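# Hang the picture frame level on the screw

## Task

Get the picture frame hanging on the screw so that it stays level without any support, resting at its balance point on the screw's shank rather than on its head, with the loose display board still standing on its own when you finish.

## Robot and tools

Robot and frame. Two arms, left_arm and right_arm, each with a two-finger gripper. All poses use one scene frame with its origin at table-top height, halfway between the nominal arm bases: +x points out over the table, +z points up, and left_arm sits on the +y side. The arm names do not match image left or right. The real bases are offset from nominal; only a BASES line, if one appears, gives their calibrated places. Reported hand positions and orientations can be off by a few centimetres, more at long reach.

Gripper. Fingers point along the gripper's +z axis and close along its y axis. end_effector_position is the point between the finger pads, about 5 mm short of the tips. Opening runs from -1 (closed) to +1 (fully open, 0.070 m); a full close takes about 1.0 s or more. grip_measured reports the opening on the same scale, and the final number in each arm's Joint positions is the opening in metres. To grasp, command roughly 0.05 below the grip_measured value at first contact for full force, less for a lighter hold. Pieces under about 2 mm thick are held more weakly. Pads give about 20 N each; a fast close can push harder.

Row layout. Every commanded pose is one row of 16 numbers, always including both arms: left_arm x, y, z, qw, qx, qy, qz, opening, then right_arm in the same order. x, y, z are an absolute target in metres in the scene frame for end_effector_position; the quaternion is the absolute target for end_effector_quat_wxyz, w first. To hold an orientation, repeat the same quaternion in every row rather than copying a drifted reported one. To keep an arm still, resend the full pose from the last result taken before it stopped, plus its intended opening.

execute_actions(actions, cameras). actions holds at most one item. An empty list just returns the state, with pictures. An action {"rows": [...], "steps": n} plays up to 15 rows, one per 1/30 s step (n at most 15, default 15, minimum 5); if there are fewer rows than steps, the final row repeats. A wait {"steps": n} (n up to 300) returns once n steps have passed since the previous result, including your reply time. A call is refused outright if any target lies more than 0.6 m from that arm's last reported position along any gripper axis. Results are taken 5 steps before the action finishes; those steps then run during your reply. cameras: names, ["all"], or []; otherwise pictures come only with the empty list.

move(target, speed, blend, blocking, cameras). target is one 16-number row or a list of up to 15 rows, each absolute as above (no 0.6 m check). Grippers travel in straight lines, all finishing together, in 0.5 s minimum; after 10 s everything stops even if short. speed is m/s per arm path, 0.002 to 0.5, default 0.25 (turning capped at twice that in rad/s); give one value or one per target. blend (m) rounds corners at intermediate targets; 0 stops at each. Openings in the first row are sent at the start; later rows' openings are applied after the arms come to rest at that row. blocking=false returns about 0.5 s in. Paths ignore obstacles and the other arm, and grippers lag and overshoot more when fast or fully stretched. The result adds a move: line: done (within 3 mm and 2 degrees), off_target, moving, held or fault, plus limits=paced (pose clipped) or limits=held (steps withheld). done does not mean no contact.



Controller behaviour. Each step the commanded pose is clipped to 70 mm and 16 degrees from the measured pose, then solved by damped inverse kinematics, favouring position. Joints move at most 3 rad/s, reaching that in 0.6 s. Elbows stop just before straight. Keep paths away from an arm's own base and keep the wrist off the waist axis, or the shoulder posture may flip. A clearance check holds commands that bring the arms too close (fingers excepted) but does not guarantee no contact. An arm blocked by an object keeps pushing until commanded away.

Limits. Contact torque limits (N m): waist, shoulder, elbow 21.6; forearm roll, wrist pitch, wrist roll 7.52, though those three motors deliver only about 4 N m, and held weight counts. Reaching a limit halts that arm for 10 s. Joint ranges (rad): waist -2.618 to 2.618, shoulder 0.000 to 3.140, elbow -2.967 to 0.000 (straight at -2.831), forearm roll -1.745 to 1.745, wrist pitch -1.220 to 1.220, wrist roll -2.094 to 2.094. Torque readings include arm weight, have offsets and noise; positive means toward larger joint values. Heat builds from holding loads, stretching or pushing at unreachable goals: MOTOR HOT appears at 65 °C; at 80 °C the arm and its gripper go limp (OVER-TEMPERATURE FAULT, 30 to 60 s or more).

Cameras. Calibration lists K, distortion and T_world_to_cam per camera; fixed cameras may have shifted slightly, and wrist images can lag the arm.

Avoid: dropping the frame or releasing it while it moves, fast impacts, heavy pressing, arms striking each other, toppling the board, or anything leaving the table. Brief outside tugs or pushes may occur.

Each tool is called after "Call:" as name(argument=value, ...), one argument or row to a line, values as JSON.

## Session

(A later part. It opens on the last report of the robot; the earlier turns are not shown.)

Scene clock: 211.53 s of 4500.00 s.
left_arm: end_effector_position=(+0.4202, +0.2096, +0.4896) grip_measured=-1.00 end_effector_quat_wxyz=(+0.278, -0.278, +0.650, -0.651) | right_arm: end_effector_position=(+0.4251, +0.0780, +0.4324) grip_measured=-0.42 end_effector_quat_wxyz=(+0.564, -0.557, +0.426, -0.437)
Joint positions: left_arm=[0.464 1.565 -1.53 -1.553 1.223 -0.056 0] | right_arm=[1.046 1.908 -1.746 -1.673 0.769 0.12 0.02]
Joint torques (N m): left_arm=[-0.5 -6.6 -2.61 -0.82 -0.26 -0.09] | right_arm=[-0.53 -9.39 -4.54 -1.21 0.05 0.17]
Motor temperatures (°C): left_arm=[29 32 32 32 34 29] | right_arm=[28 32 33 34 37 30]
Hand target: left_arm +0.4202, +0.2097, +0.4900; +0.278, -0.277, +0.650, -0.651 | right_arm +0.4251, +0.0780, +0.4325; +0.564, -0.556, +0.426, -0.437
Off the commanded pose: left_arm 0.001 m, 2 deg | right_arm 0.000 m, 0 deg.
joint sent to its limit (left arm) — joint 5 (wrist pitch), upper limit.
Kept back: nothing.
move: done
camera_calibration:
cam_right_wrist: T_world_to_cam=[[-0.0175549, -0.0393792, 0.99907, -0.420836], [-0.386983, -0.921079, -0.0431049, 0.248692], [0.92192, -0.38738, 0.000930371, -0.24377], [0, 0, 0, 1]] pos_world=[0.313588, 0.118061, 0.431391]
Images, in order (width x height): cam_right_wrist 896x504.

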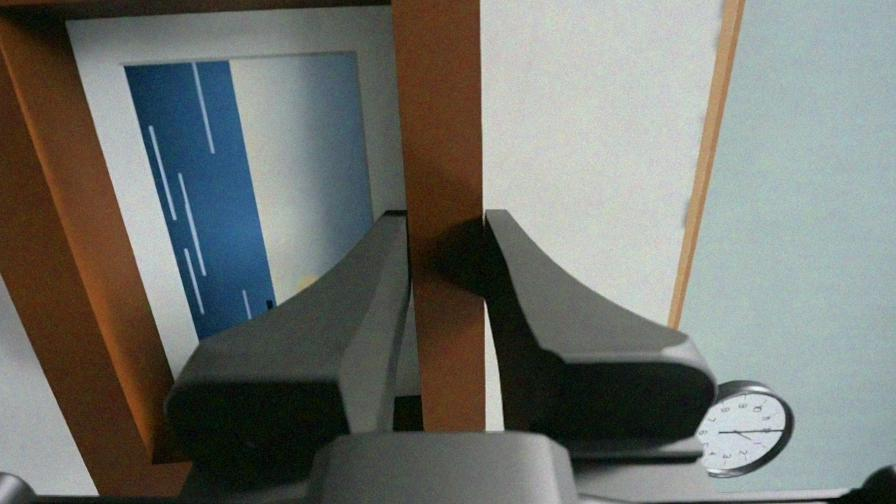

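Call:
move(
  target=[
    [0.42,0.21,0.49,0.2649,-0.2649,0.6556,-0.6556,-1,0.4251,0.0780,0.4325,0.56404,-0.55648,0.42615,-0.43658,-0.55],
    [0.42,0.21,0.49,0.2649,-0.2649,0.6556,-0.6556,-1,0.4253,0.0780,0.4280,0.56404,-0.55648,0.42615,-0.43658,-0.55],
    [0.42,0.21,0.49,0.2649,-0.2649,0.6556,-0.6556,-1,0.4253,0.0780,0.4270,0.56404,-0.55648,0.42615,-0.43658,-0.40],
  ],
  speed=0.02,
  cameras=["cam_right_wrist"],
)

Call:
move(
  target=[
    [0.42,0.21,0.49,0.2649,-0.2649,0.6556,-0.6556,-1,0.4253,0.0780,0.4250,0.56404,-0.55648,0.42615,-0.43658,-0.2],
  ],
  speed=0.02,
  cameras=["cam_right_wrist"],
)

Scene clock: 215.03 s of 4500.00 s.
left_arm: end_effector_position=(+0.4202, +0.2096, +0.4896) grip_measured=-1.00 end_effector_quat_wxyz=(+0.278, -0.278, +0.650, -0.651) | right_arm: end_effector_position=(+0.4256, +0.0775, +0.4268) grip_measured=-0.40 end_effector_quat_wxyz=(+0.564, -0.556, +0.427, -0.437)
Joint positions: left_arm=[0.464 1.565 -1.53 -1.553 1.223 -0.056 0] | right_arm=[1.045 1.908 -1.724 -1.695 0.772 0.152 0.021]
Joint torques (N m): left_arm=[0.4 -6.73 -2.88 -0.98 -0.24 0.03] | right_arm=[0.67 -8.16 -4.96 -0.94 0.01 -0.02]
Motor temperatures (°C): left_arm=[29 32 32 32 34 29] | right_arm=[28 32 33 34 37 30]
Hand target: left_arm +0.4202, +0.2097, +0.4900; +0.278, -0.277, +0.650, -0.651 | right_arm +0.4253, +0.0780, +0.4270; +0.564, -0.556, +0.426, -0.437
Off the commanded pose: left_arm 0.001 m, 2 deg | right_arm 0.001 m, 0 deg.
joint sent to its limit (left arm) — joint 5 (wrist pitch), upper limit.
Kept back: nothing.
move: done
camera_calibration:
cam_right_wrist: T_world_to_cam=[[-0.0172966, -0.0398197, 0.999057, -0.415298], [-0.388337, -0.920494, -0.0434117, 0.2488], [0.921355, -0.388722, 0.000457903, -0.24384], [0, 0, 0, 1]] pos_world=[0.314098, 0.117696, 0.425819]
Images, in order (width x height): cam_right_wrist 896x504.

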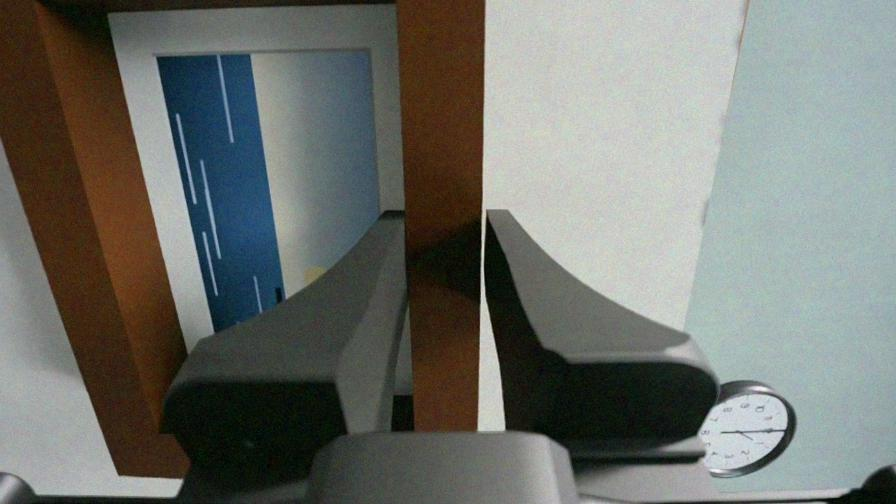

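Scene clock: 216.23 s of 4500.00 s.
left_arm: end_effector_position=(+0.4202, +0.2096, +0.4896) grip_measured=-1.00 end_effector_quat_wxyz=(+0.278, -0.278, +0.650, -0.651) | right_arm: end_effector_position=(+0.4255, +0.0776, +0.4251) grip_measured=-0.20 end_effector_quat_wxyz=(+0.564, -0.556, +0.426, -0.437)
Joint positions: left_arm=[0.464 1.565 -1.53 -1.553 1.223 -0.056 0] | right_arm=[1.045 1.908 -1.717 -1.703 0.772 0.162 0.028]
Joint torques (N m): left_arm=[0.65 -6.27 -3.11 -1 -0.27 0.04] | right_arm=[0.7 -8.66 -3.88 -0.9 0.24 0.31]
Motor temperatures (°C): left_arm=[29 32 32 32 34 29] | right_arm=[28 32 33 34 37 30]
Hand target: left_arm +0.4202, +0.2097, +0.4900; +0.278, -0.277, +0.650, -0.651 | right_arm +0.4253, +0.0780, +0.4250; +0.564, -0.556, +0.426, -0.437
Off the commanded pose: left_arm 0.001 m, 2 deg | right_arm 0.000 m, 0 deg.
joint sent to its limit (left arm) — joint 5 (wrist pitch), upper limit.
Kept back: nothing.
move: done
camera_calibration:
cam_right_wrist: T_world_to_cam=[[-0.0176187, -0.0397559, 0.999054, -0.413489], [-0.387431, -0.920873, -0.0434772, 0.248547], [0.92173, -0.387831, 0.00082193, -0.244087], [0, 0, 0, 1]] pos_world=[0.313992, 0.117777, 0.424105]
Images, in order (width x height): cam_right_wrist 896x504.

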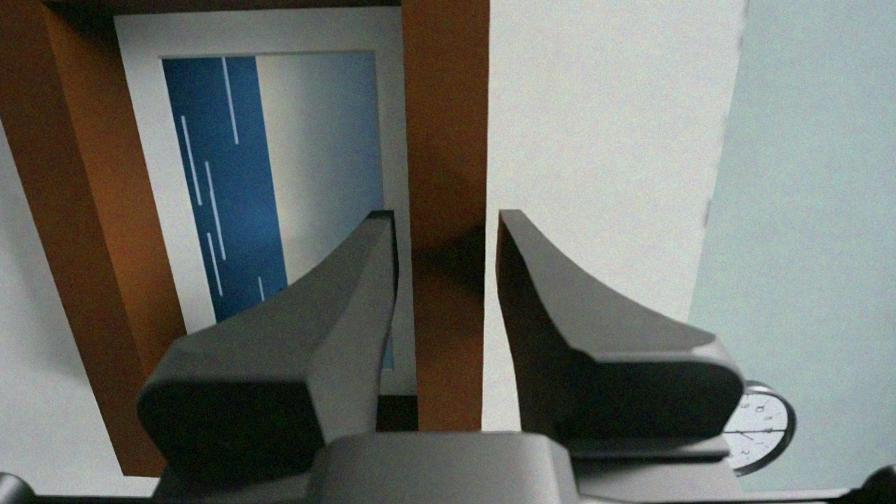

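Call:
move(
  target=[
    [0.42,0.21,0.49,0.2649,-0.2649,0.6556,-0.6556,-1,0.4251,0.0920,0.4255,0.56404,-0.55648,0.42615,-0.43658,-0.1],
    [0.42,0.21,0.49,0.2649,-0.2649,0.6556,-0.6556,-1,0.4251,0.0920,0.4255,0.56404,-0.55648,0.42615,-0.43658,-0.4],
    [0.42,0.21,0.49,0.2649,-0.2649,0.6556,-0.6556,-1,0.4251,0.0920,0.4262,0.56404,-0.55648,0.42615,-0.43658,-0.55],
    [0.42,0.21,0.49,0.2649,-0.2649,0.6556,-0.6556,-1,0.4251,0.0920,0.4325,0.56404,-0.55648,0.42615,-0.43658,-0.55],
  ],
  speed=0.03,
  cameras=["cam_right_wrist"],
)

Call:
move(
  target=[
    [0.42,0.21,0.49,0.2649,-0.2649,0.6556,-0.6556,-1,0.4251,0.0920,0.4325,0.56404,-0.55648,0.42615,-0.43658,-0.425],
  ],
  speed=0.03,
  cameras=["cam_right_wrist"],
)

Scene clock: 220.30 s of 4500.00 s.
left_arm: end_effector_position=(+0.4202, +0.2096, +0.4896) grip_measured=-1.00 end_effector_quat_wxyz=(+0.278, -0.278, +0.650, -0.651) | right_arm: end_effector_position=(+0.4250, +0.0921, +0.4325) grip_measured=-0.45 end_effector_quat_wxyz=(+0.564, -0.557, +0.426, -0.436)
Joint positions: left_arm=[0.464 1.565 -1.53 -1.553 1.223 -0.056 0] | right_arm=[1.065 1.956 -1.821 -1.643 0.785 0.08 0.019]
Joint torques (N m): left_arm=[-0.58 -5.94 -3.1 -0.92 -0.27 0.06] | right_arm=[-1.11 -9.65 -5.66 -1.53 0.16 0.11]
Motor temperatures (°C): left_arm=[29 32 32 32 34 29] | right_arm=[28 32 33 34 37 30]
Hand target: left_arm +0.4202, +0.2097, +0.4900; +0.278, -0.277, +0.650, -0.651 | right_arm +0.4251, +0.0920, +0.4325; +0.564, -0.556, +0.426, -0.437
Off the commanded pose: left_arm 0.001 m, 2 deg | right_arm 0.000 m, 0 deg.
joint sent to its limit (left arm) — joint 5 (wrist pitch), upper limit.
Kept back: nothing.
move: done
camera_calibration:
cam_right_wrist: T_world_to_cam=[[-0.0174953, -0.0395636, 0.999064, -0.420373], [-0.386643, -0.921215, -0.0432515, 0.261524], [0.922064, -0.387038, 0.000819969, -0.238219], [0, 0, 0, 1]] pos_world=[0.313415, 0.132089, 0.431486]
Images, in order (width x height): cam_right_wrist 896x504.

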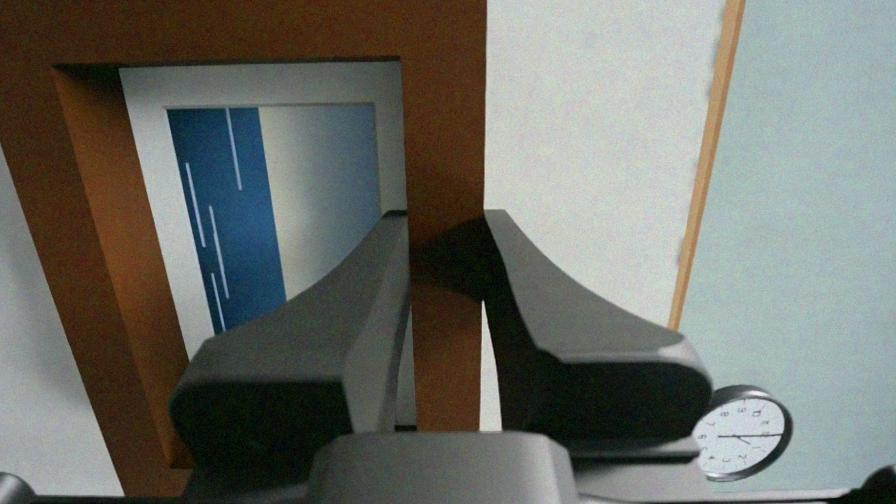

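Scene clock: 221.17 s of 4500.00 s.
left_arm: end_effector_position=(+0.4202, +0.2096, +0.4896) grip_measured=-1.00 end_effector_quat_wxyz=(+0.278, -0.278, +0.650, -0.651) | right_arm: end_effector_position=(+0.4250, +0.0921, +0.4327) grip_measured=-0.42 end_effector_quat_wxyz=(+0.564, -0.557, +0.426, -0.437)
Joint positions: left_arm=[0.464 1.565 -1.53 -1.553 1.223 -0.056 0] | right_arm=[1.065 1.956 -1.821 -1.644 0.785 0.08 0.02]
Joint torques (N m): left_arm=[-0.26 -5.5 -3.11 -0.91 -0.25 0.05] | right_arm=[-0.08 -9.9 -4.46 -1.1 0.26 0.34]
Motor temperatures (°C): left_arm=[29 32 32 32 34 29] | right_arm=[28 32 33 34 37 30]
Hand target: left_arm +0.4202, +0.2097, +0.4900; +0.278, -0.277, +0.650, -0.651 | right_arm +0.4251, +0.0920, +0.4325; +0.564, -0.556, +0.426, -0.437
Off the commanded pose: left_arm 0.001 m, 2 deg | right_arm 0.000 m, 0 deg.
joint sent to its limit (left arm) — joint 5 (wrist pitch), upper limit.
Kept back: nothing.
move: done
camera_calibration:
cam_right_wrist: T_world_to_cam=[[-0.0183803, -0.0390456, 0.999068, -0.420207], [-0.386559, -0.921256, -0.0431163, 0.26145], [0.922082, -0.386991, 0.00183958, -0.238662], [0, 0, 0, 1]] pos_world=[0.313408, 0.132095, 0.431527]
Images, in order (width x height): cam_right_wrist 896x504.

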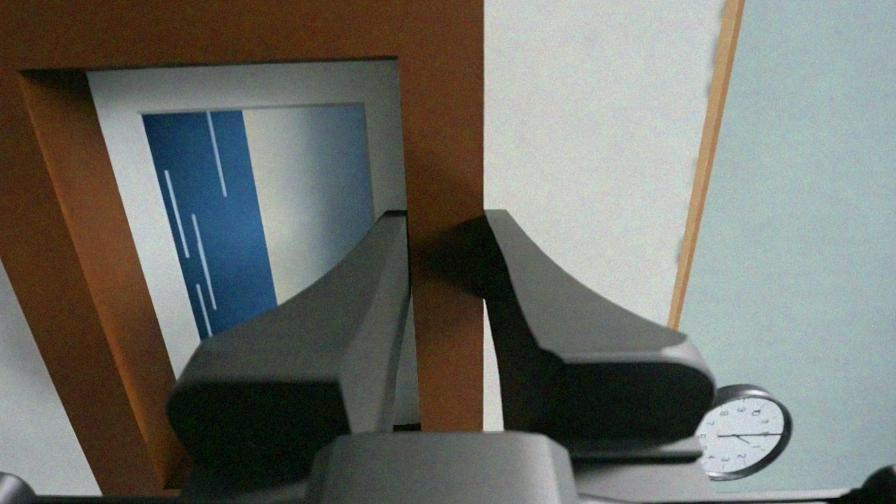

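Call:
zoom_image(
  camera="cam_right_wrist",
  region=[390, 0, 510, 60],
)

Call:
zoom_image(
  camera="cam_right_wrist",
  region=[390, 380, 510, 440],
)

Scaled by 4.200 from the camera's 896x504 image, which has a finer 1280x720 frame.

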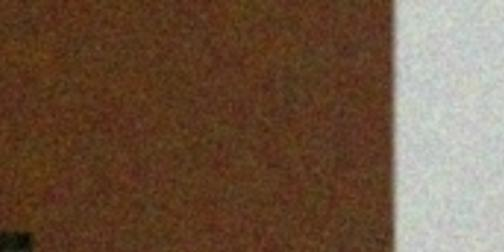

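Scaled by 4.200 from the camera's 896x504 image, which has a finer 1280x720 frame.

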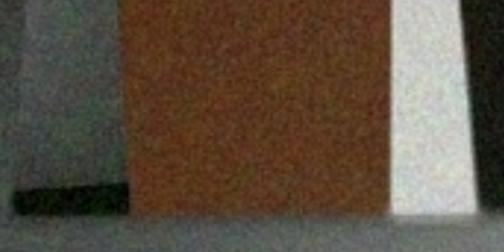

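Call:
move(
  target=[
    [0.42,0.21,0.49,0.2649,-0.2649,0.6556,-0.6556,-1,0.4251,0.0920,0.4325,0.56404,-0.55648,0.42615,-0.43658,-0.405],
  ],
  speed=0.03,
  cameras=["cam_right_wrist"],
)

Call:
zoom_image(
  camera="cam_right_wrist",
  region=[390, 0, 510, 60],
)

Call:
zoom_image(
  camera="cam_right_wrist",
  region=[390, 380, 510, 440],
)

Scene clock: 230.30 s of 4500.00 s.
left_arm: end_effector_position=(+0.4202, +0.2096, +0.4896) grip_measured=-1.00 end_effector_quat_wxyz=(+0.278, -0.278, +0.650, -0.651) | right_arm: end_effector_position=(+0.4250, +0.0921, +0.4327) grip_measured=-0.40 end_effector_quat_wxyz=(+0.564, -0.557, +0.426, -0.437)
Joint positions: left_arm=[0.464 1.565 -1.53 -1.553 1.223 -0.056 0] | right_arm=[1.065 1.956 -1.821 -1.644 0.785 0.08 0.021]
Joint torques (N m): left_arm=[0.09 -5.53 -2.77 -0.88 -0.24 0.02] | right_arm=[0.23 -10.75 -4.75 -1.27 0.05 0.3]
Motor temperatures (°C): left_arm=[29 32 32 32 34 29] | right_arm=[28 32 33 34 37 30]
Hand target: left_arm +0.4202, +0.2097, +0.4900; +0.278, -0.277, +0.650, -0.651 | right_arm +0.4251, +0.0920, +0.4325; +0.564, -0.556, +0.426, -0.437
Off the commanded pose: left_arm 0.001 m, 2 deg | right_arm 0.000 m, 0 deg.
joint sent to its limit (left arm) — joint 5 (wrist pitch), upper limit.
Kept back: nothing.
move: done
camera_calibration:
cam_right_wrist: T_world_to_cam=[[-0.0183803, -0.0390456, 0.999068, -0.420207], [-0.386559, -0.921256, -0.0431163, 0.26145], [0.922082, -0.386991, 0.00183958, -0.238662], [0, 0, 0, 1]] pos_world=[0.313408, 0.132095, 0.431527]
Images, in order (width x height): cam_right_wrist 896x504.

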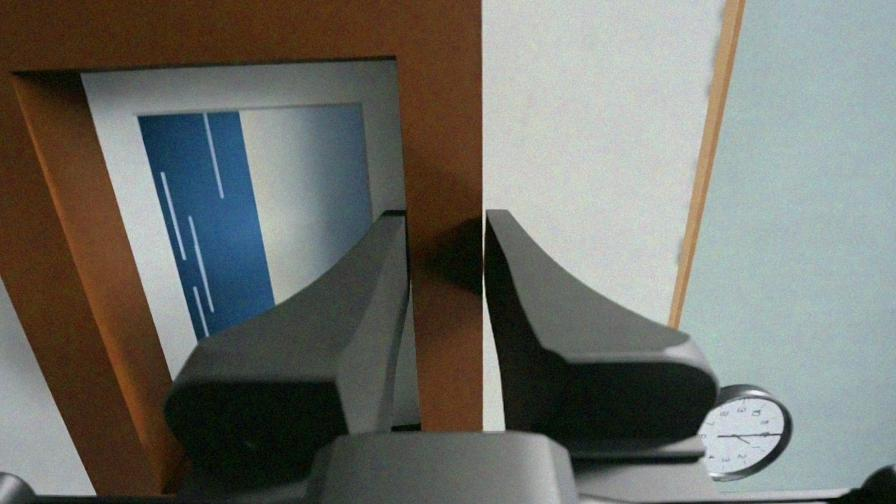

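Scaled by 4.200 from the camera's 896x504 image, which has a finer 1280x720 frame.

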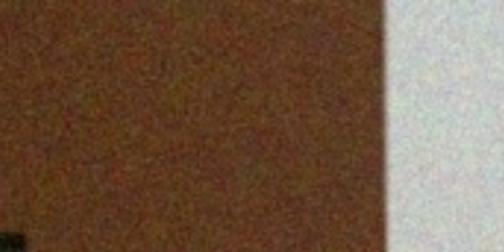

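Scaled by 4.200 from the camera's 896x504 image, which has a finer 1280x720 frame.

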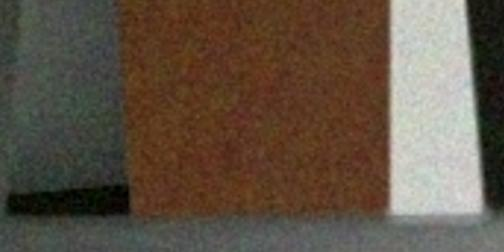

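Call:
move(
  target=[
    [0.42,0.21,0.49,0.2649,-0.2649,0.6556,-0.6556,-1,0.4251,0.0920,0.4325,0.56404,-0.55648,0.42615,-0.43658,-0.55],
    [0.42,0.21,0.49,0.2649,-0.2649,0.6556,-0.6556,-1,0.4253,0.0920,0.4280,0.56404,-0.55648,0.42615,-0.43658,-0.55],
    [0.42,0.21,0.49,0.2649,-0.2649,0.6556,-0.6556,-1,0.4253,0.0920,0.4268,0.56404,-0.55648,0.42615,-0.43658,-0.40],
    [0.42,0.21,0.49,0.2649,-0.2649,0.6556,-0.6556,-1,0.4253,0.0920,0.4250,0.56404,-0.55648,0.42615,-0.43658,-0.2],
  ],
  speed=0.03,
  cameras=["cam_right_wrist"],
)

Call:
move(
  target=[
    [0.42,0.21,0.49,0.2649,-0.2649,0.6556,-0.6556,-1,0.4251,0.1060,0.4255,0.56404,-0.55648,0.42615,-0.43658,-0.1],
    [0.42,0.21,0.49,0.2649,-0.2649,0.6556,-0.6556,-1,0.4251,0.1060,0.4255,0.56404,-0.55648,0.42615,-0.43658,-0.4],
    [0.42,0.21,0.49,0.2649,-0.2649,0.6556,-0.6556,-1,0.4251,0.1060,0.4262,0.56404,-0.55648,0.42615,-0.43658,-0.55],
    [0.42,0.21,0.49,0.2649,-0.2649,0.6556,-0.6556,-1,0.4251,0.1060,0.4325,0.56404,-0.55648,0.42615,-0.43658,-0.55],
  ],
  speed=0.03,
  cameras=["cam_right_wrist"],
)

Call:
move(
  target=[
    [0.42,0.21,0.49,0.2649,-0.2649,0.6556,-0.6556,-1,0.4251,0.1060,0.4325,0.56404,-0.55648,0.42615,-0.43658,-0.405],
  ],
  speed=0.03,
  cameras=["cam_right_wrist"],
)

Scene clock: 234.93 s of 4500.00 s.
left_arm: end_effector_position=(+0.4202, +0.2096, +0.4896) grip_measured=-1.00 end_effector_quat_wxyz=(+0.278, -0.278, +0.650, -0.651) | right_arm: end_effector_position=(+0.4254, +0.0919, +0.4250) grip_measured=-0.20 end_effector_quat_wxyz=(+0.564, -0.556, +0.426, -0.437)
Joint positions: left_arm=[0.464 1.565 -1.53 -1.553 1.223 -0.056 0] | right_arm=[1.064 1.956 -1.79 -1.674 0.787 0.123 0.028]
Joint torques (N m): left_arm=[0.6 -5.17 -3.03 -0.78 -0.25 -0.07] | right_arm=[-0.01 -9.25 -3.87 -0.72 0.21 0.26]
Motor temperatures (°C): left_arm=[29 32 32 32 34 29] | right_arm=[28 32 33 34 37 30]
Hand target: left_arm +0.4202, +0.2097, +0.4900; +0.278, -0.277, +0.650, -0.651 | right_arm +0.4253, +0.0920, +0.4250; +0.564, -0.556, +0.426, -0.437
Off the commanded pose: left_arm 0.001 m, 2 deg | right_arm 0.000 m, 0 deg.
joint sent to its limit (left arm) — joint 5 (wrist pitch), upper limit.
Kept back: nothing.
move: done
camera_calibration:
cam_right_wrist: T_world_to_cam=[[-0.0177704, -0.039494, 0.999062, -0.412742], [-0.386938, -0.921089, -0.0432941, 0.261389], [0.921934, -0.387344, 0.0010864, -0.238739], [0, 0, 0, 1]] pos_world=[0.313908, 0.131988, 0.423931]
Images, in order (width x height): cam_right_wrist 896x504.

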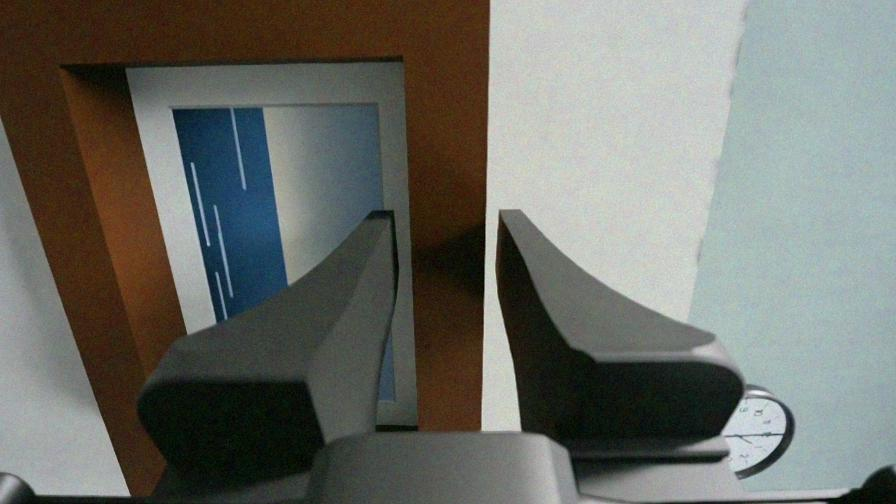

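Scene clock: 238.53 s of 4500.00 s.
left_arm: end_effector_position=(+0.4202, +0.2096, +0.4896) grip_measured=-1.00 end_effector_quat_wxyz=(+0.278, -0.278, +0.650, -0.651) | right_arm: end_effector_position=(+0.4250, +0.1060, +0.4325) grip_measured=-0.45 end_effector_quat_wxyz=(+0.564, -0.557, +0.426, -0.436)
Joint positions: left_arm=[0.464 1.565 -1.53 -1.553 1.223 -0.056 0] | right_arm=[1.083 2.007 -1.903 -1.612 0.801 0.036 0.019]
Joint torques (N m): left_arm=[-0.51 -5.72 -2.34 -0.74 -0.24 -0.13] | right_arm=[-0.83 -9.93 -5.5 -1.55 0.04 0.06]
Motor temperatures (°C): left_arm=[29 32 32 32 34 29] | right_arm=[28 32 33 34 37 30]
Hand target: left_arm +0.4202, +0.2097, +0.4900; +0.278, -0.277, +0.650, -0.651 | right_arm +0.4251, +0.1060, +0.4325; +0.564, -0.556, +0.426, -0.437
Off the commanded pose: left_arm 0.001 m, 2 deg | right_arm 0.000 m, 0 deg.
joint sent to its limit (left arm) — joint 5 (wrist pitch), upper limit.
Kept back: nothing.
move: done
camera_calibration:
cam_right_wrist: T_world_to_cam=[[-0.0175142, -0.0396756, 0.999059, -0.419827], [-0.386671, -0.921198, -0.0433621, 0.274456], [0.922051, -0.387067, 0.000792642, -0.232824], [0, 0, 0, 1]] pos_world=[0.313447, 0.146053, 0.431518]
Images, in order (width x height): cam_right_wrist 896x504.

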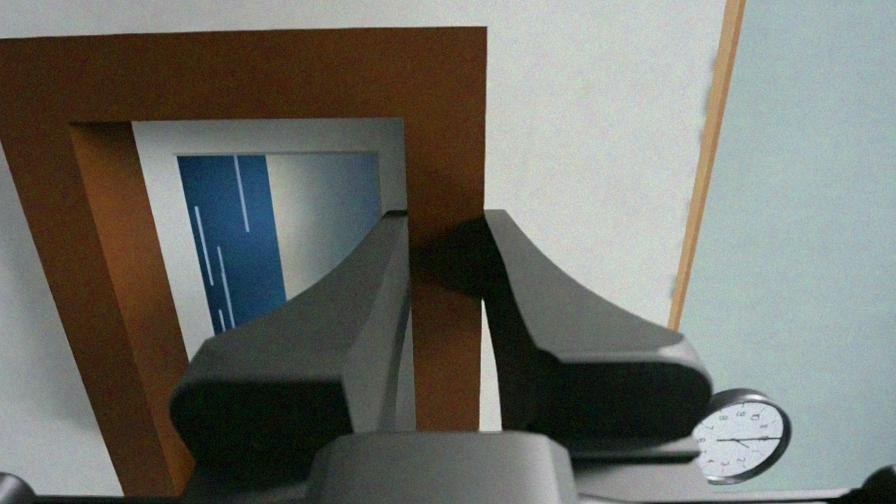

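Scene clock: 239.40 s of 4500.00 s.
left_arm: end_effector_position=(+0.4202, +0.2096, +0.4896) grip_measured=-1.00 end_effector_quat_wxyz=(+0.278, -0.278, +0.650, -0.651) | right_arm: end_effector_position=(+0.4250, +0.1060, +0.4327) grip_measured=-0.40 end_effector_quat_wxyz=(+0.564, -0.556, +0.426, -0.437)
Joint positions: left_arm=[0.464 1.565 -1.53 -1.553 1.223 -0.056 0] | right_arm=[1.083 2.007 -1.903 -1.613 0.801 0.036 0.021]
Joint torques (N m): left_arm=[-0.35 -5.48 -2.23 -0.78 -0.26 -0.08] | right_arm=[0.24 -10.18 -4.61 -1.14 0.15 0.32]
Motor temperatures (°C): left_arm=[29 32 32 32 34 29] | right_arm=[28 32 33 34 37 30]
Hand target: left_arm +0.4202, +0.2097, +0.4900; +0.278, -0.277, +0.650, -0.651 | right_arm +0.4251, +0.1060, +0.4325; +0.564, -0.556, +0.426, -0.437
Off the commanded pose: left_arm 0.001 m, 2 deg | right_arm 0.000 m, 0 deg.
joint sent to its limit (left arm) — joint 5 (wrist pitch), upper limit.
Kept back: nothing.
move: done
camera_calibration:
cam_right_wrist: T_world_to_cam=[[-0.0183647, -0.0391976, 0.999063, -0.419673], [-0.386618, -0.921225, -0.0432505, 0.274399], [0.922057, -0.38705, 0.00176347, -0.233242], [0, 0, 0, 1]] pos_world=[0.313443, 0.146056, 0.431559]
Images, in order (width x height): cam_right_wrist 896x504.

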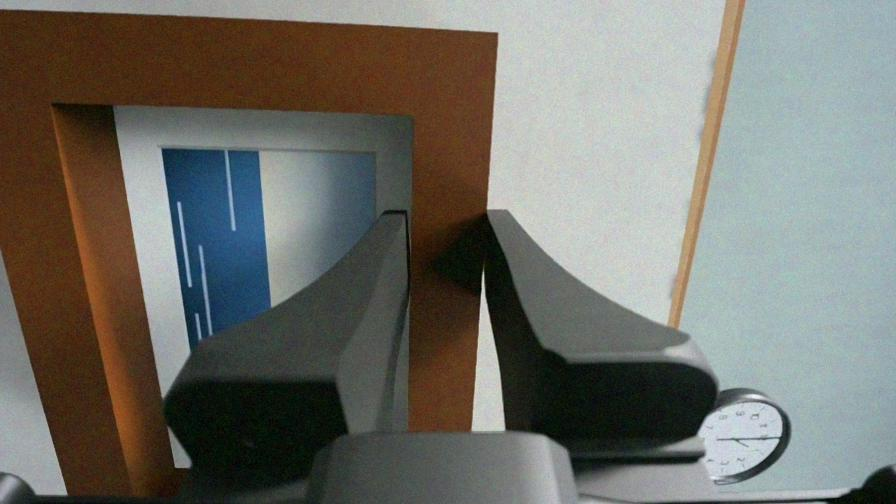

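Call:
move(
  target=[0.42,0.21,0.49,0.2649,-0.2649,0.6556,-0.6556,-1,0.4251,0.1060,0.4325,0.56404,-0.55648,0.42615,-0.43658,-0.55],
  speed=0.05,
  cameras=["cam_right_wrist"],
)

Scene clock: 241.70 s of 4500.00 s.
left_arm: end_effector_position=(+0.4202, +0.2096, +0.4896) grip_measured=-1.00 end_effector_quat_wxyz=(+0.278, -0.278, +0.650, -0.651) | right_arm: end_effector_position=(+0.4250, +0.1060, +0.4327) grip_measured=-0.44 end_effector_quat_wxyz=(+0.564, -0.556, +0.426, -0.437)
Joint positions: left_arm=[0.464 1.565 -1.53 -1.553 1.223 -0.056 0] | right_arm=[1.083 2.007 -1.903 -1.613 0.801 0.036 0.019]
Joint torques (N m): left_arm=[0.19 -6 -2.5 -0.85 -0.23 -0.04] | right_arm=[-0.47 -10.84 -4.9 -1.38 -0.09 -0.06]
Motor temperatures (°C): left_arm=[29 32 32 32 34 29] | right_arm=[28 32 33 34 37 30]
Hand target: left_arm +0.4202, +0.2097, +0.4900; +0.278, -0.277, +0.650, -0.651 | right_arm +0.4251, +0.1060, +0.4325; +0.564, -0.556, +0.426, -0.437
Off the commanded pose: left_arm 0.001 m, 2 deg | right_arm 0.000 m, 0 deg.
joint sent to its limit (left arm) — joint 5 (wrist pitch), upper limit.
Kept back: nothing.
move: done
camera_calibration:
cam_right_wrist: T_world_to_cam=[[-0.0183647, -0.0391976, 0.999063, -0.419673], [-0.386618, -0.921225, -0.0432505, 0.274399], [0.922057, -0.38705, 0.00176347, -0.233242], [0, 0, 0, 1]] pos_world=[0.313443, 0.146056, 0.431559]
Images, in order (width x height): cam_right_wrist 896x504.

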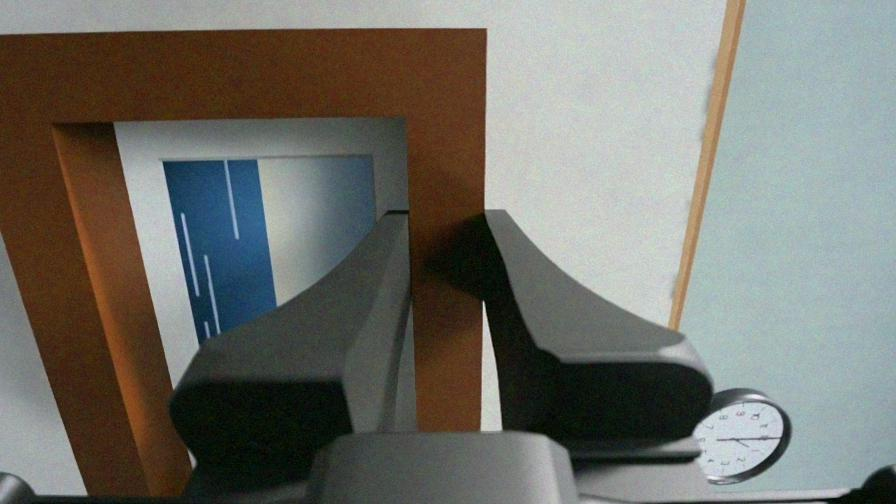

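Call:
move(
  target=[0.42,0.21,0.49,0.2649,-0.2649,0.6556,-0.6556,-1,0.4251,0.0970,0.4325,0.56404,-0.55648,0.42615,-0.43658,-0.55],
  speed=0.04,
  cameras=["cam_left_wrist","cam_right_wrist"],
)

Scene clock: 243.50 s of 4500.00 s.
left_arm: end_effector_position=(+0.4202, +0.2096, +0.4896) grip_measured=-1.00 end_effector_quat_wxyz=(+0.278, -0.278, +0.650, -0.651) | right_arm: end_effector_position=(+0.4249, +0.0971, +0.4325) grip_measured=-0.44 end_effector_quat_wxyz=(+0.564, -0.557, +0.426, -0.436)
Joint positions: left_arm=[0.464 1.565 -1.53 -1.553 1.223 -0.056 0] | right_arm=[1.072 1.974 -1.849 -1.633 0.791 0.066 0.019]
Joint torques (N m): left_arm=[-0.33 -6.1 -2.83 -0.9 -0.25 0.02] | right_arm=[-1.79 -10.47 -4.95 -1.28 0.22 0.15]
Motor temperatures (°C): left_arm=[29 32 32 32 34 29] | right_arm=[28 32 33 34 37 30]
Hand target: left_arm +0.4202, +0.2097, +0.4900; +0.278, -0.277, +0.650, -0.651 | right_arm +0.4251, +0.0970, +0.4325; +0.564, -0.556, +0.426, -0.437
Off the commanded pose: left_arm 0.001 m, 2 deg | right_arm 0.000 m, 0 deg.
joint sent to its limit (left arm) — joint 5 (wrist pitch), upper limit.
Kept back: nothing.
move: done
camera_calibration:
cam_left_wrist: T_world_to_cam=[[0.00870077, -0.0226702, 0.999705, -0.484854], [-0.977503, -0.21089, 0.00372521, 0.453745], [0.210743, -0.977247, -0.0239951, 0.24976], [0, 0, 0, 1]] pos_world=[0.395121, 0.328775, 0.489013]
cam_right_wrist: T_world_to_cam=[[-0.0178569, -0.0392804, 0.999069, -0.420014], [-0.386429, -0.92131, -0.04313, 0.266043], [0.922146, -0.386839, 0.00127271, -0.236412], [0, 0, 0, 1]] pos_world=[0.313313, 0.137157, 0.431398]
Images, in order (width x height): cam_left_wrist 896x504, cam_right_wrist 896x504.

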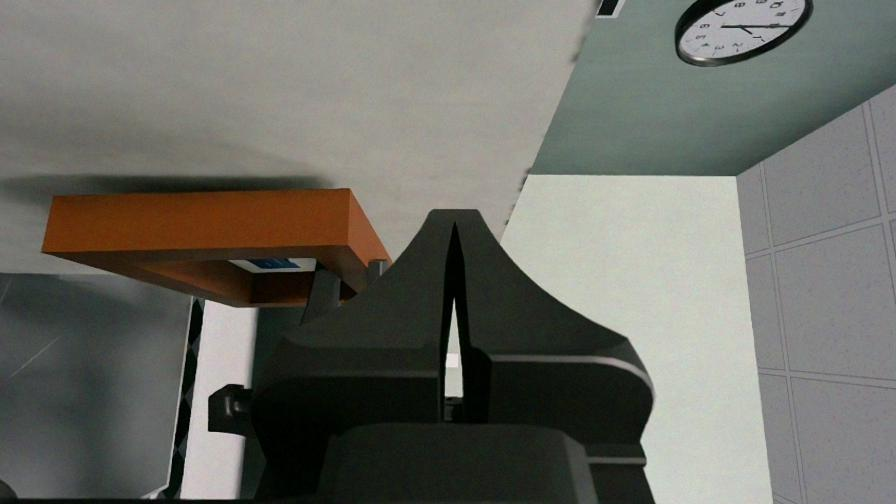

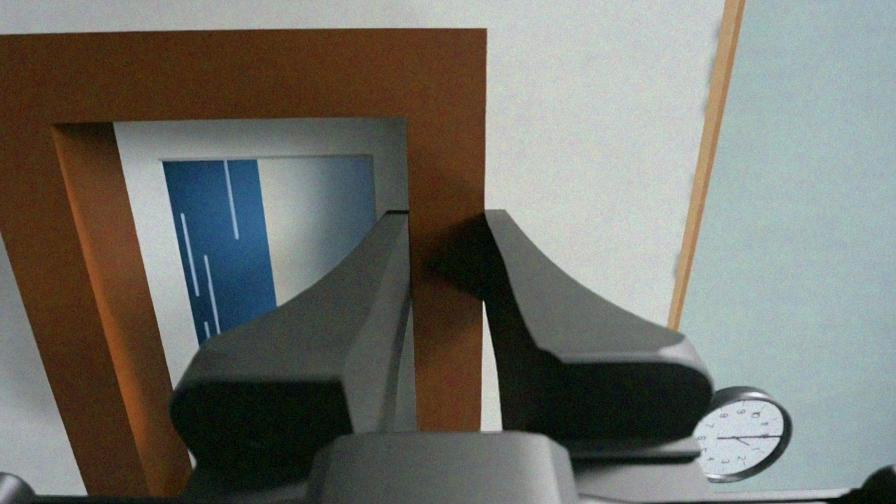

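Call:
move(
  target=[
    [0.42,0.21,0.49,0.2649,-0.2649,0.6556,-0.6556,-1,0.4251,0.0970,0.4280,0.56404,-0.55648,0.42615,-0.43658,-0.55],
    [0.42,0.21,0.49,0.2649,-0.2649,0.6556,-0.6556,-1,0.4251,0.0970,0.4268,0.56404,-0.55648,0.42615,-0.43658,-0.40],
    [0.42,0.21,0.49,0.2649,-0.2649,0.6556,-0.6556,-1,0.4251,0.0970,0.4250,0.56404,-0.55648,0.42615,-0.43658,-0.2],
  ],
  speed=0.02,
  cameras=["cam_right_wrist","cam_head_left"],
)

Scene clock: 247.37 s of 4500.00 s.
left_arm: end_effector_position=(+0.4202, +0.2096, +0.4896) grip_measured=-1.00 end_effector_quat_wxyz=(+0.278, -0.278, +0.650, -0.651) | right_arm: end_effector_position=(+0.4255, +0.0969, +0.4239) grip_measured=-0.20 end_effector_quat_wxyz=(+0.563, -0.557, +0.427, -0.437)
Joint positions: left_arm=[0.464 1.565 -1.53 -1.553 1.223 -0.056 0] | right_arm=[1.071 1.974 -1.817 -1.662 0.794 0.108 0.028]
Joint torques (N m): left_arm=[0.03 -6.33 -2.7 -1 -0.24 0.09] | right_arm=[0.69 -9.86 -4.82 -0.93 -0.03 0.09]
Motor temperatures (°C): left_arm=[29 32 32 32 34 29] | right_arm=[28 32 33 34 37 30]
Hand target: left_arm +0.4202, +0.2097, +0.4900; +0.278, -0.277, +0.650, -0.651 | right_arm +0.4251, +0.0970, +0.4250; +0.564, -0.556, +0.426, -0.437
Off the commanded pose: left_arm 0.001 m, 2 deg | right_arm 0.001 m, 0 deg.
joint sent to its limit (left arm) — joint 5 (wrist pitch), upper limit.
Kept back: nothing.
move: done
camera_calibration:
cam_right_wrist: T_world_to_cam=[[-0.0164191, -0.0382357, 0.999134, -0.412233], [-0.388185, -0.920641, -0.041611, 0.265716], [0.921435, -0.388532, 0.00027353, -0.23623], [0, 0, 0, 1]] pos_world=[0.314049, 0.137084, 0.422997]
Images, in order (width x height): cam_head_left 896x504, cam_right_wrist 896x504.

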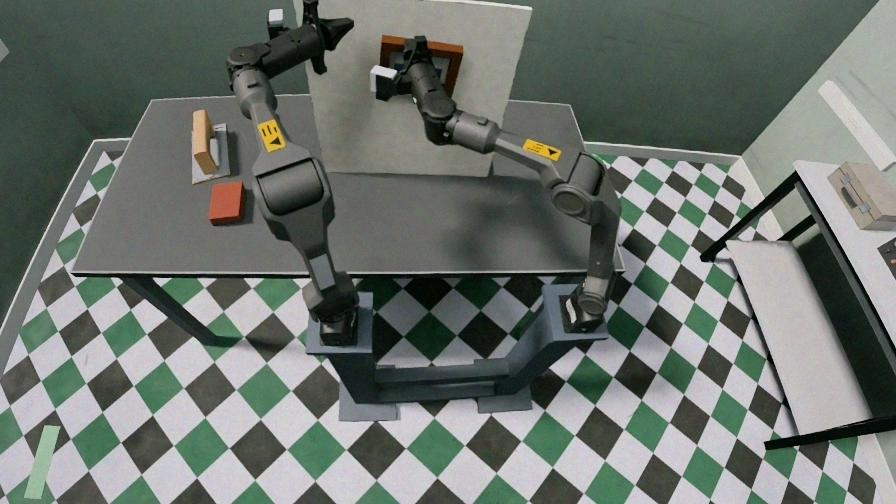

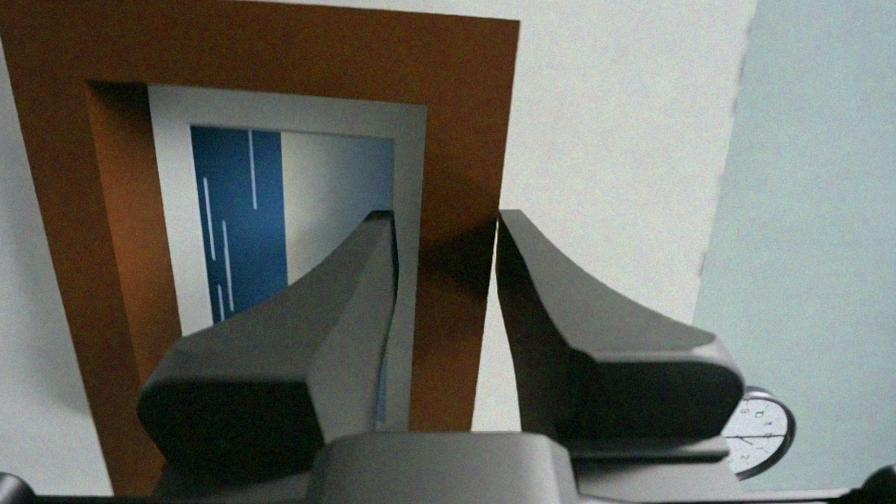

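Call:
move(
  target=[0.42,0.21,0.49,0.2649,-0.2649,0.6556,-0.6556,-1,0.4251,0.0970,0.4265,0.56404,-0.55648,0.42615,-0.43658,-0.05],
  speed=0.02,
  cameras=["cam_right_wrist"],
)

Scene clock: 249.40 s of 4500.00 s.
left_arm: end_effector_position=(+0.4202, +0.2096, +0.4896) grip_measured=-1.00 end_effector_quat_wxyz=(+0.278, -0.278, +0.650, -0.651) | right_arm: end_effector_position=(+0.4254, +0.0967, +0.4264) grip_measured=-0.05 end_effector_quat_wxyz=(+0.564, -0.556, +0.426, -0.437)
Joint positions: left_arm=[0.464 1.565 -1.53 -1.553 1.223 -0.056 0] | right_arm=[1.071 1.974 -1.824 -1.658 0.793 0.1 0.033]
Joint torques (N m): left_arm=[0.34 -6.45 -2.39 -0.99 -0.25 0.08] | right_arm=[0.67 -9.37 -4.81 -0.72 -0.06 0]
Motor temperatures (°C): left_arm=[29 32 32 32 34 29] | right_arm=[28 32 33 34 37 30]
Hand target: left_arm +0.4202, +0.2097, +0.4900; +0.278, -0.277, +0.650, -0.651 | right_arm +0.4251, +0.0970, +0.4265; +0.564, -0.556, +0.426, -0.437
Off the commanded pose: left_arm 0.001 m, 2 deg | right_arm 0.000 m, 0 deg.
joint sent to its limit (left arm) — joint 5 (wrist pitch), upper limit.
Kept back: nothing.
move: done
camera_calibration:
cam_right_wrist: T_world_to_cam=[[-0.0181942, -0.0387499, 0.999083, -0.413848], [-0.387732, -0.920779, -0.0427738, 0.265946], [0.921593, -0.388154, 0.0017283, -0.236861], [0, 0, 0, 1]] pos_world=[0.313876, 0.136902, 0.425253]
Images, in order (width x height): cam_right_wrist 896x504.

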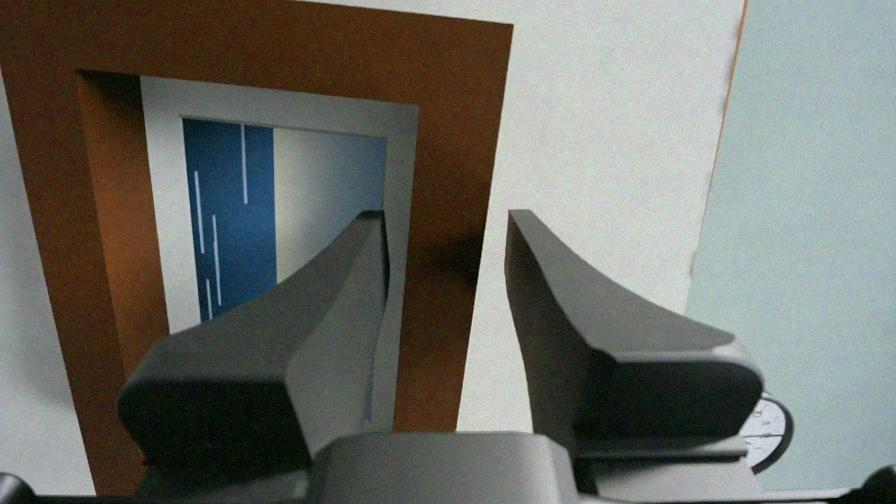

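Call:
move(
  target=[0.42,0.21,0.49,0.2649,-0.2649,0.6556,-0.6556,-1,0.4251,0.0970,0.4195,0.56404,-0.55648,0.42615,-0.43658,-0.05],
  speed=0.02,
  cameras=["cam_right_wrist"],
)

Call:
move(
  target=[0.42,0.21,0.49,0.2649,-0.2649,0.6556,-0.6556,-1,0.4251,0.0970,0.4265,0.56404,-0.55648,0.42615,-0.43658,-0.05],
  speed=0.02,
  cameras=["cam_right_wrist"],
)

Scene clock: 251.60 s of 4500.00 s.
left_arm: end_effector_position=(+0.4202, +0.2096, +0.4896) grip_measured=-1.00 end_effector_quat_wxyz=(+0.278, -0.278, +0.650, -0.651) | right_arm: end_effector_position=(+0.4253, +0.0970, +0.4199) grip_measured=-0.05 end_effector_quat_wxyz=(+0.564, -0.556, +0.426, -0.437)
Joint positions: left_arm=[0.464 1.565 -1.53 -1.553 1.223 -0.056 0] | right_arm=[1.071 1.974 -1.797 -1.686 0.795 0.139 0.033]
Joint torques (N m): left_arm=[-0.08 -6.69 -2.73 -0.93 -0.28 0.04] | right_arm=[0.69 -8.83 -3.02 -0.24 0.22 0.19]
Motor temperatures (°C): left_arm=[29 32 32 32 34 29] | right_arm=[28 32 33 34 37 30]
Hand target: left_arm +0.4202, +0.2097, +0.4900; +0.278, -0.277, +0.650, -0.651 | right_arm +0.4251, +0.0970, +0.4195; +0.564, -0.556, +0.426, -0.437
Off the commanded pose: left_arm 0.001 m, 2 deg | right_arm 0.000 m, 0 deg.
joint sent to its limit (left arm) — joint 5 (wrist pitch), upper limit.
Kept back: nothing.
move: done
camera_calibration:
cam_right_wrist: T_world_to_cam=[[-0.0196041, -0.0392232, 0.999038, -0.406728], [-0.386631, -0.921196, -0.0437539, 0.265923], [0.922026, -0.387117, 0.00289432, -0.237477], [0, 0, 0, 1]] pos_world=[0.3138, 0.137083, 0.418659]
Images, in order (width x height): cam_right_wrist 896x504.

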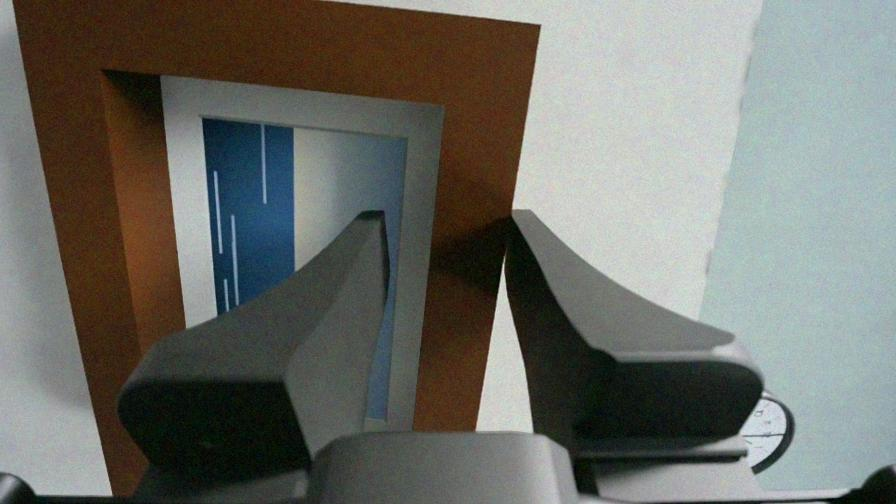

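Scene clock: 252.80 s of 4500.00 s.
left_arm: end_effector_position=(+0.4202, +0.2096, +0.4896) grip_measured=-1.00 end_effector_quat_wxyz=(+0.278, -0.278, +0.650, -0.651) | right_arm: end_effector_position=(+0.4253, +0.0965, +0.4267) grip_measured=-0.05 end_effector_quat_wxyz=(+0.564, -0.556, +0.426, -0.437)
Joint positions: left_arm=[0.464 1.565 -1.53 -1.553 1.223 -0.056 0] | right_arm=[1.071 1.973 -1.823 -1.657 0.793 0.1 0.033]
Joint torques (N m): left_arm=[-0.33 -6.72 -3.22 -0.87 -0.24 0.01] | right_arm=[-0.47 -8.27 -4.61 -0.78 -0.04 0.11]
Motor temperatures (°C): left_arm=[29 32 32 32 34 29] | right_arm=[28 32 33 34 37 30]
Hand target: left_arm +0.4202, +0.2097, +0.4900; +0.278, -0.277, +0.650, -0.651 | right_arm +0.4251, +0.0970, +0.4265; +0.564, -0.556, +0.426, -0.437
Off the commanded pose: left_arm 0.001 m, 2 deg | right_arm 0.001 m, 0 deg.
joint sent to its limit (left arm) — joint 5 (wrist pitch), upper limit.
Kept back: nothing.
move: done
camera_calibration:
cam_right_wrist: T_world_to_cam=[[-0.018002, -0.039657, 0.999051, -0.414183], [-0.387769, -0.920728, -0.0435352, 0.266063], [0.921581, -0.388184, 0.0011972, -0.236605], [0, 0, 0, 1]] pos_world=[0.313766, 0.136699, 0.425656]
Images, in order (width x height): cam_right_wrist 896x504.

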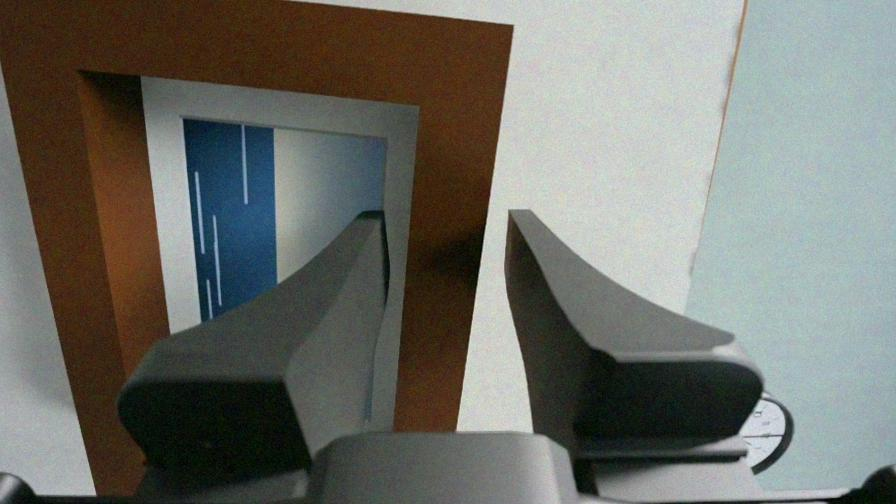

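Call:
move(
  target=[0.42,0.21,0.49,0.2649,-0.2649,0.6556,-0.6556,-1,0.4251,0.0970,0.4267,0.56404,-0.55648,0.42615,-0.43658,0.2],
  speed=0.1,
  cameras=[],
)

Call:
move(
  target=[0.42,0.21,0.49,0.2649,-0.2649,0.6556,-0.6556,-1,0.4251,0.0380,0.4200,0.56404,-0.55648,0.42615,-0.43658,0.2],
  speed=0.08,
  cameras=["cam_right_wrist"],
)

Scene clock: 254.70 s of 4500.00 s.
left_arm: end_effector_position=(+0.4202, +0.2096, +0.4896) grip_measured=-1.00 end_effector_quat_wxyz=(+0.278, -0.278, +0.650, -0.651) | right_arm: end_effector_position=(+0.4253, +0.0965, +0.4267) grip_measured=+0.20 end_effector_quat_wxyz=(+0.564, -0.556, +0.426, -0.437)
Joint positions: left_arm=[0.464 1.565 -1.53 -1.553 1.223 -0.056 0] | right_arm=[1.071 1.973 -1.823 -1.657 0.793 0.1 0.042]
Joint torques (N m): left_arm=[0.29 -6.81 -3.19 -0.83 -0.2 0.02] | right_arm=[-0.49 -8.53 -4.65 -0.71 -0.05 -0.03]
Motor temperatures (°C): left_arm=[29 32 32 32 34 29] | right_arm=[28 32 33 34 37 30]
Hand target: left_arm +0.4202, +0.2097, +0.4900; +0.278, -0.277, +0.650, -0.651 | right_arm +0.4251, +0.0970, +0.4267; +0.564, -0.556, +0.426, -0.437
Off the commanded pose: left_arm 0.001 m, 2 deg | right_arm 0.001 m, 0 deg.
joint sent to its limit (left arm) — joint 5 (wrist pitch), upper limit.
Kept back: nothing.
move: done
No camera images: "cameras" was empty.

Scene clock: 255.70 s of 4500.00 s.
left_arm: end_effector_position=(+0.4202, +0.2096, +0.4896) grip_measured=-1.00 end_effector_quat_wxyz=(+0.278, -0.278, +0.650, -0.651) | right_arm: end_effector_position=(+0.4252, +0.0374, +0.4204) grip_measured=+0.20 end_effector_quat_wxyz=(+0.555, -0.562, +0.433, -0.434)
Joint positions: left_arm=[0.464 1.565 -1.53 -1.553 1.223 -0.056 0] | right_arm=[0.989 1.784 -1.54 -1.74 0.728 0.225 0.042]
Joint torques (N m): left_arm=[0.29 -6.83 -3.15 -0.81 -0.23 -0.01] | right_arm=[0.7 -6.84 -4.93 -0.65 0.06 0.28]
Motor temperatures (°C): left_arm=[29 32 32 32 34 29] | right_arm=[28 32 33 34 37 30]
Hand target: left_arm +0.4202, +0.2097, +0.4900; +0.278, -0.277, +0.650, -0.651 | right_arm +0.4251, +0.0381, +0.4202; +0.556, -0.562, +0.433, -0.433
Off the commanded pose: left_arm 0.001 m, 2 deg | right_arm 0.001 m, 1 deg.
joint sent to its limit (left arm) — joint 5 (wrist pitch), upper limit.
joint sent to its limit (right arm) — joint 4 (forearm roll), lower limit.
Kept back: nothing.
move: done
camera_calibration:
cam_right_wrist: T_world_to_cam=[[0.00453245, -0.0325032, 0.999461, -0.420269], [-0.395312, -0.918118, -0.0280652, 0.207923], [0.918536, -0.394972, -0.0170102, -0.250282], [0, 0, 0, 1]] pos_world=[0.313992, 0.0783837, 0.421621]
Images, in order (width x height): cam_right_wrist 896x504.

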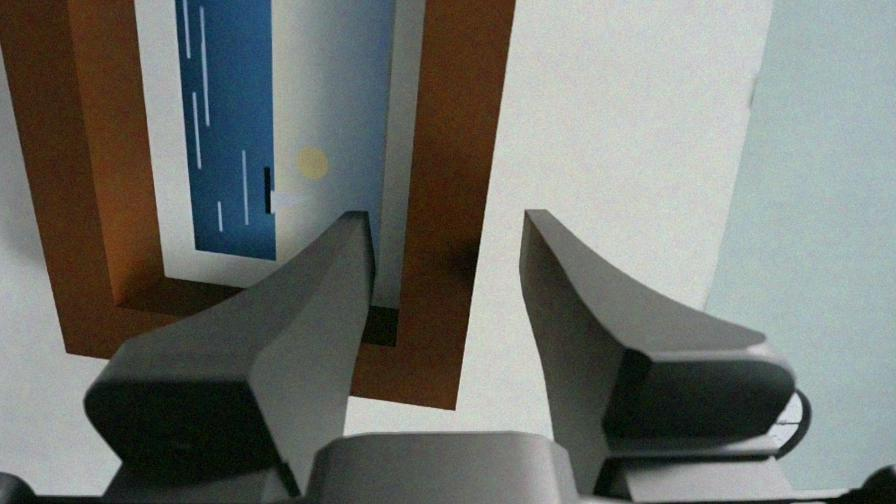

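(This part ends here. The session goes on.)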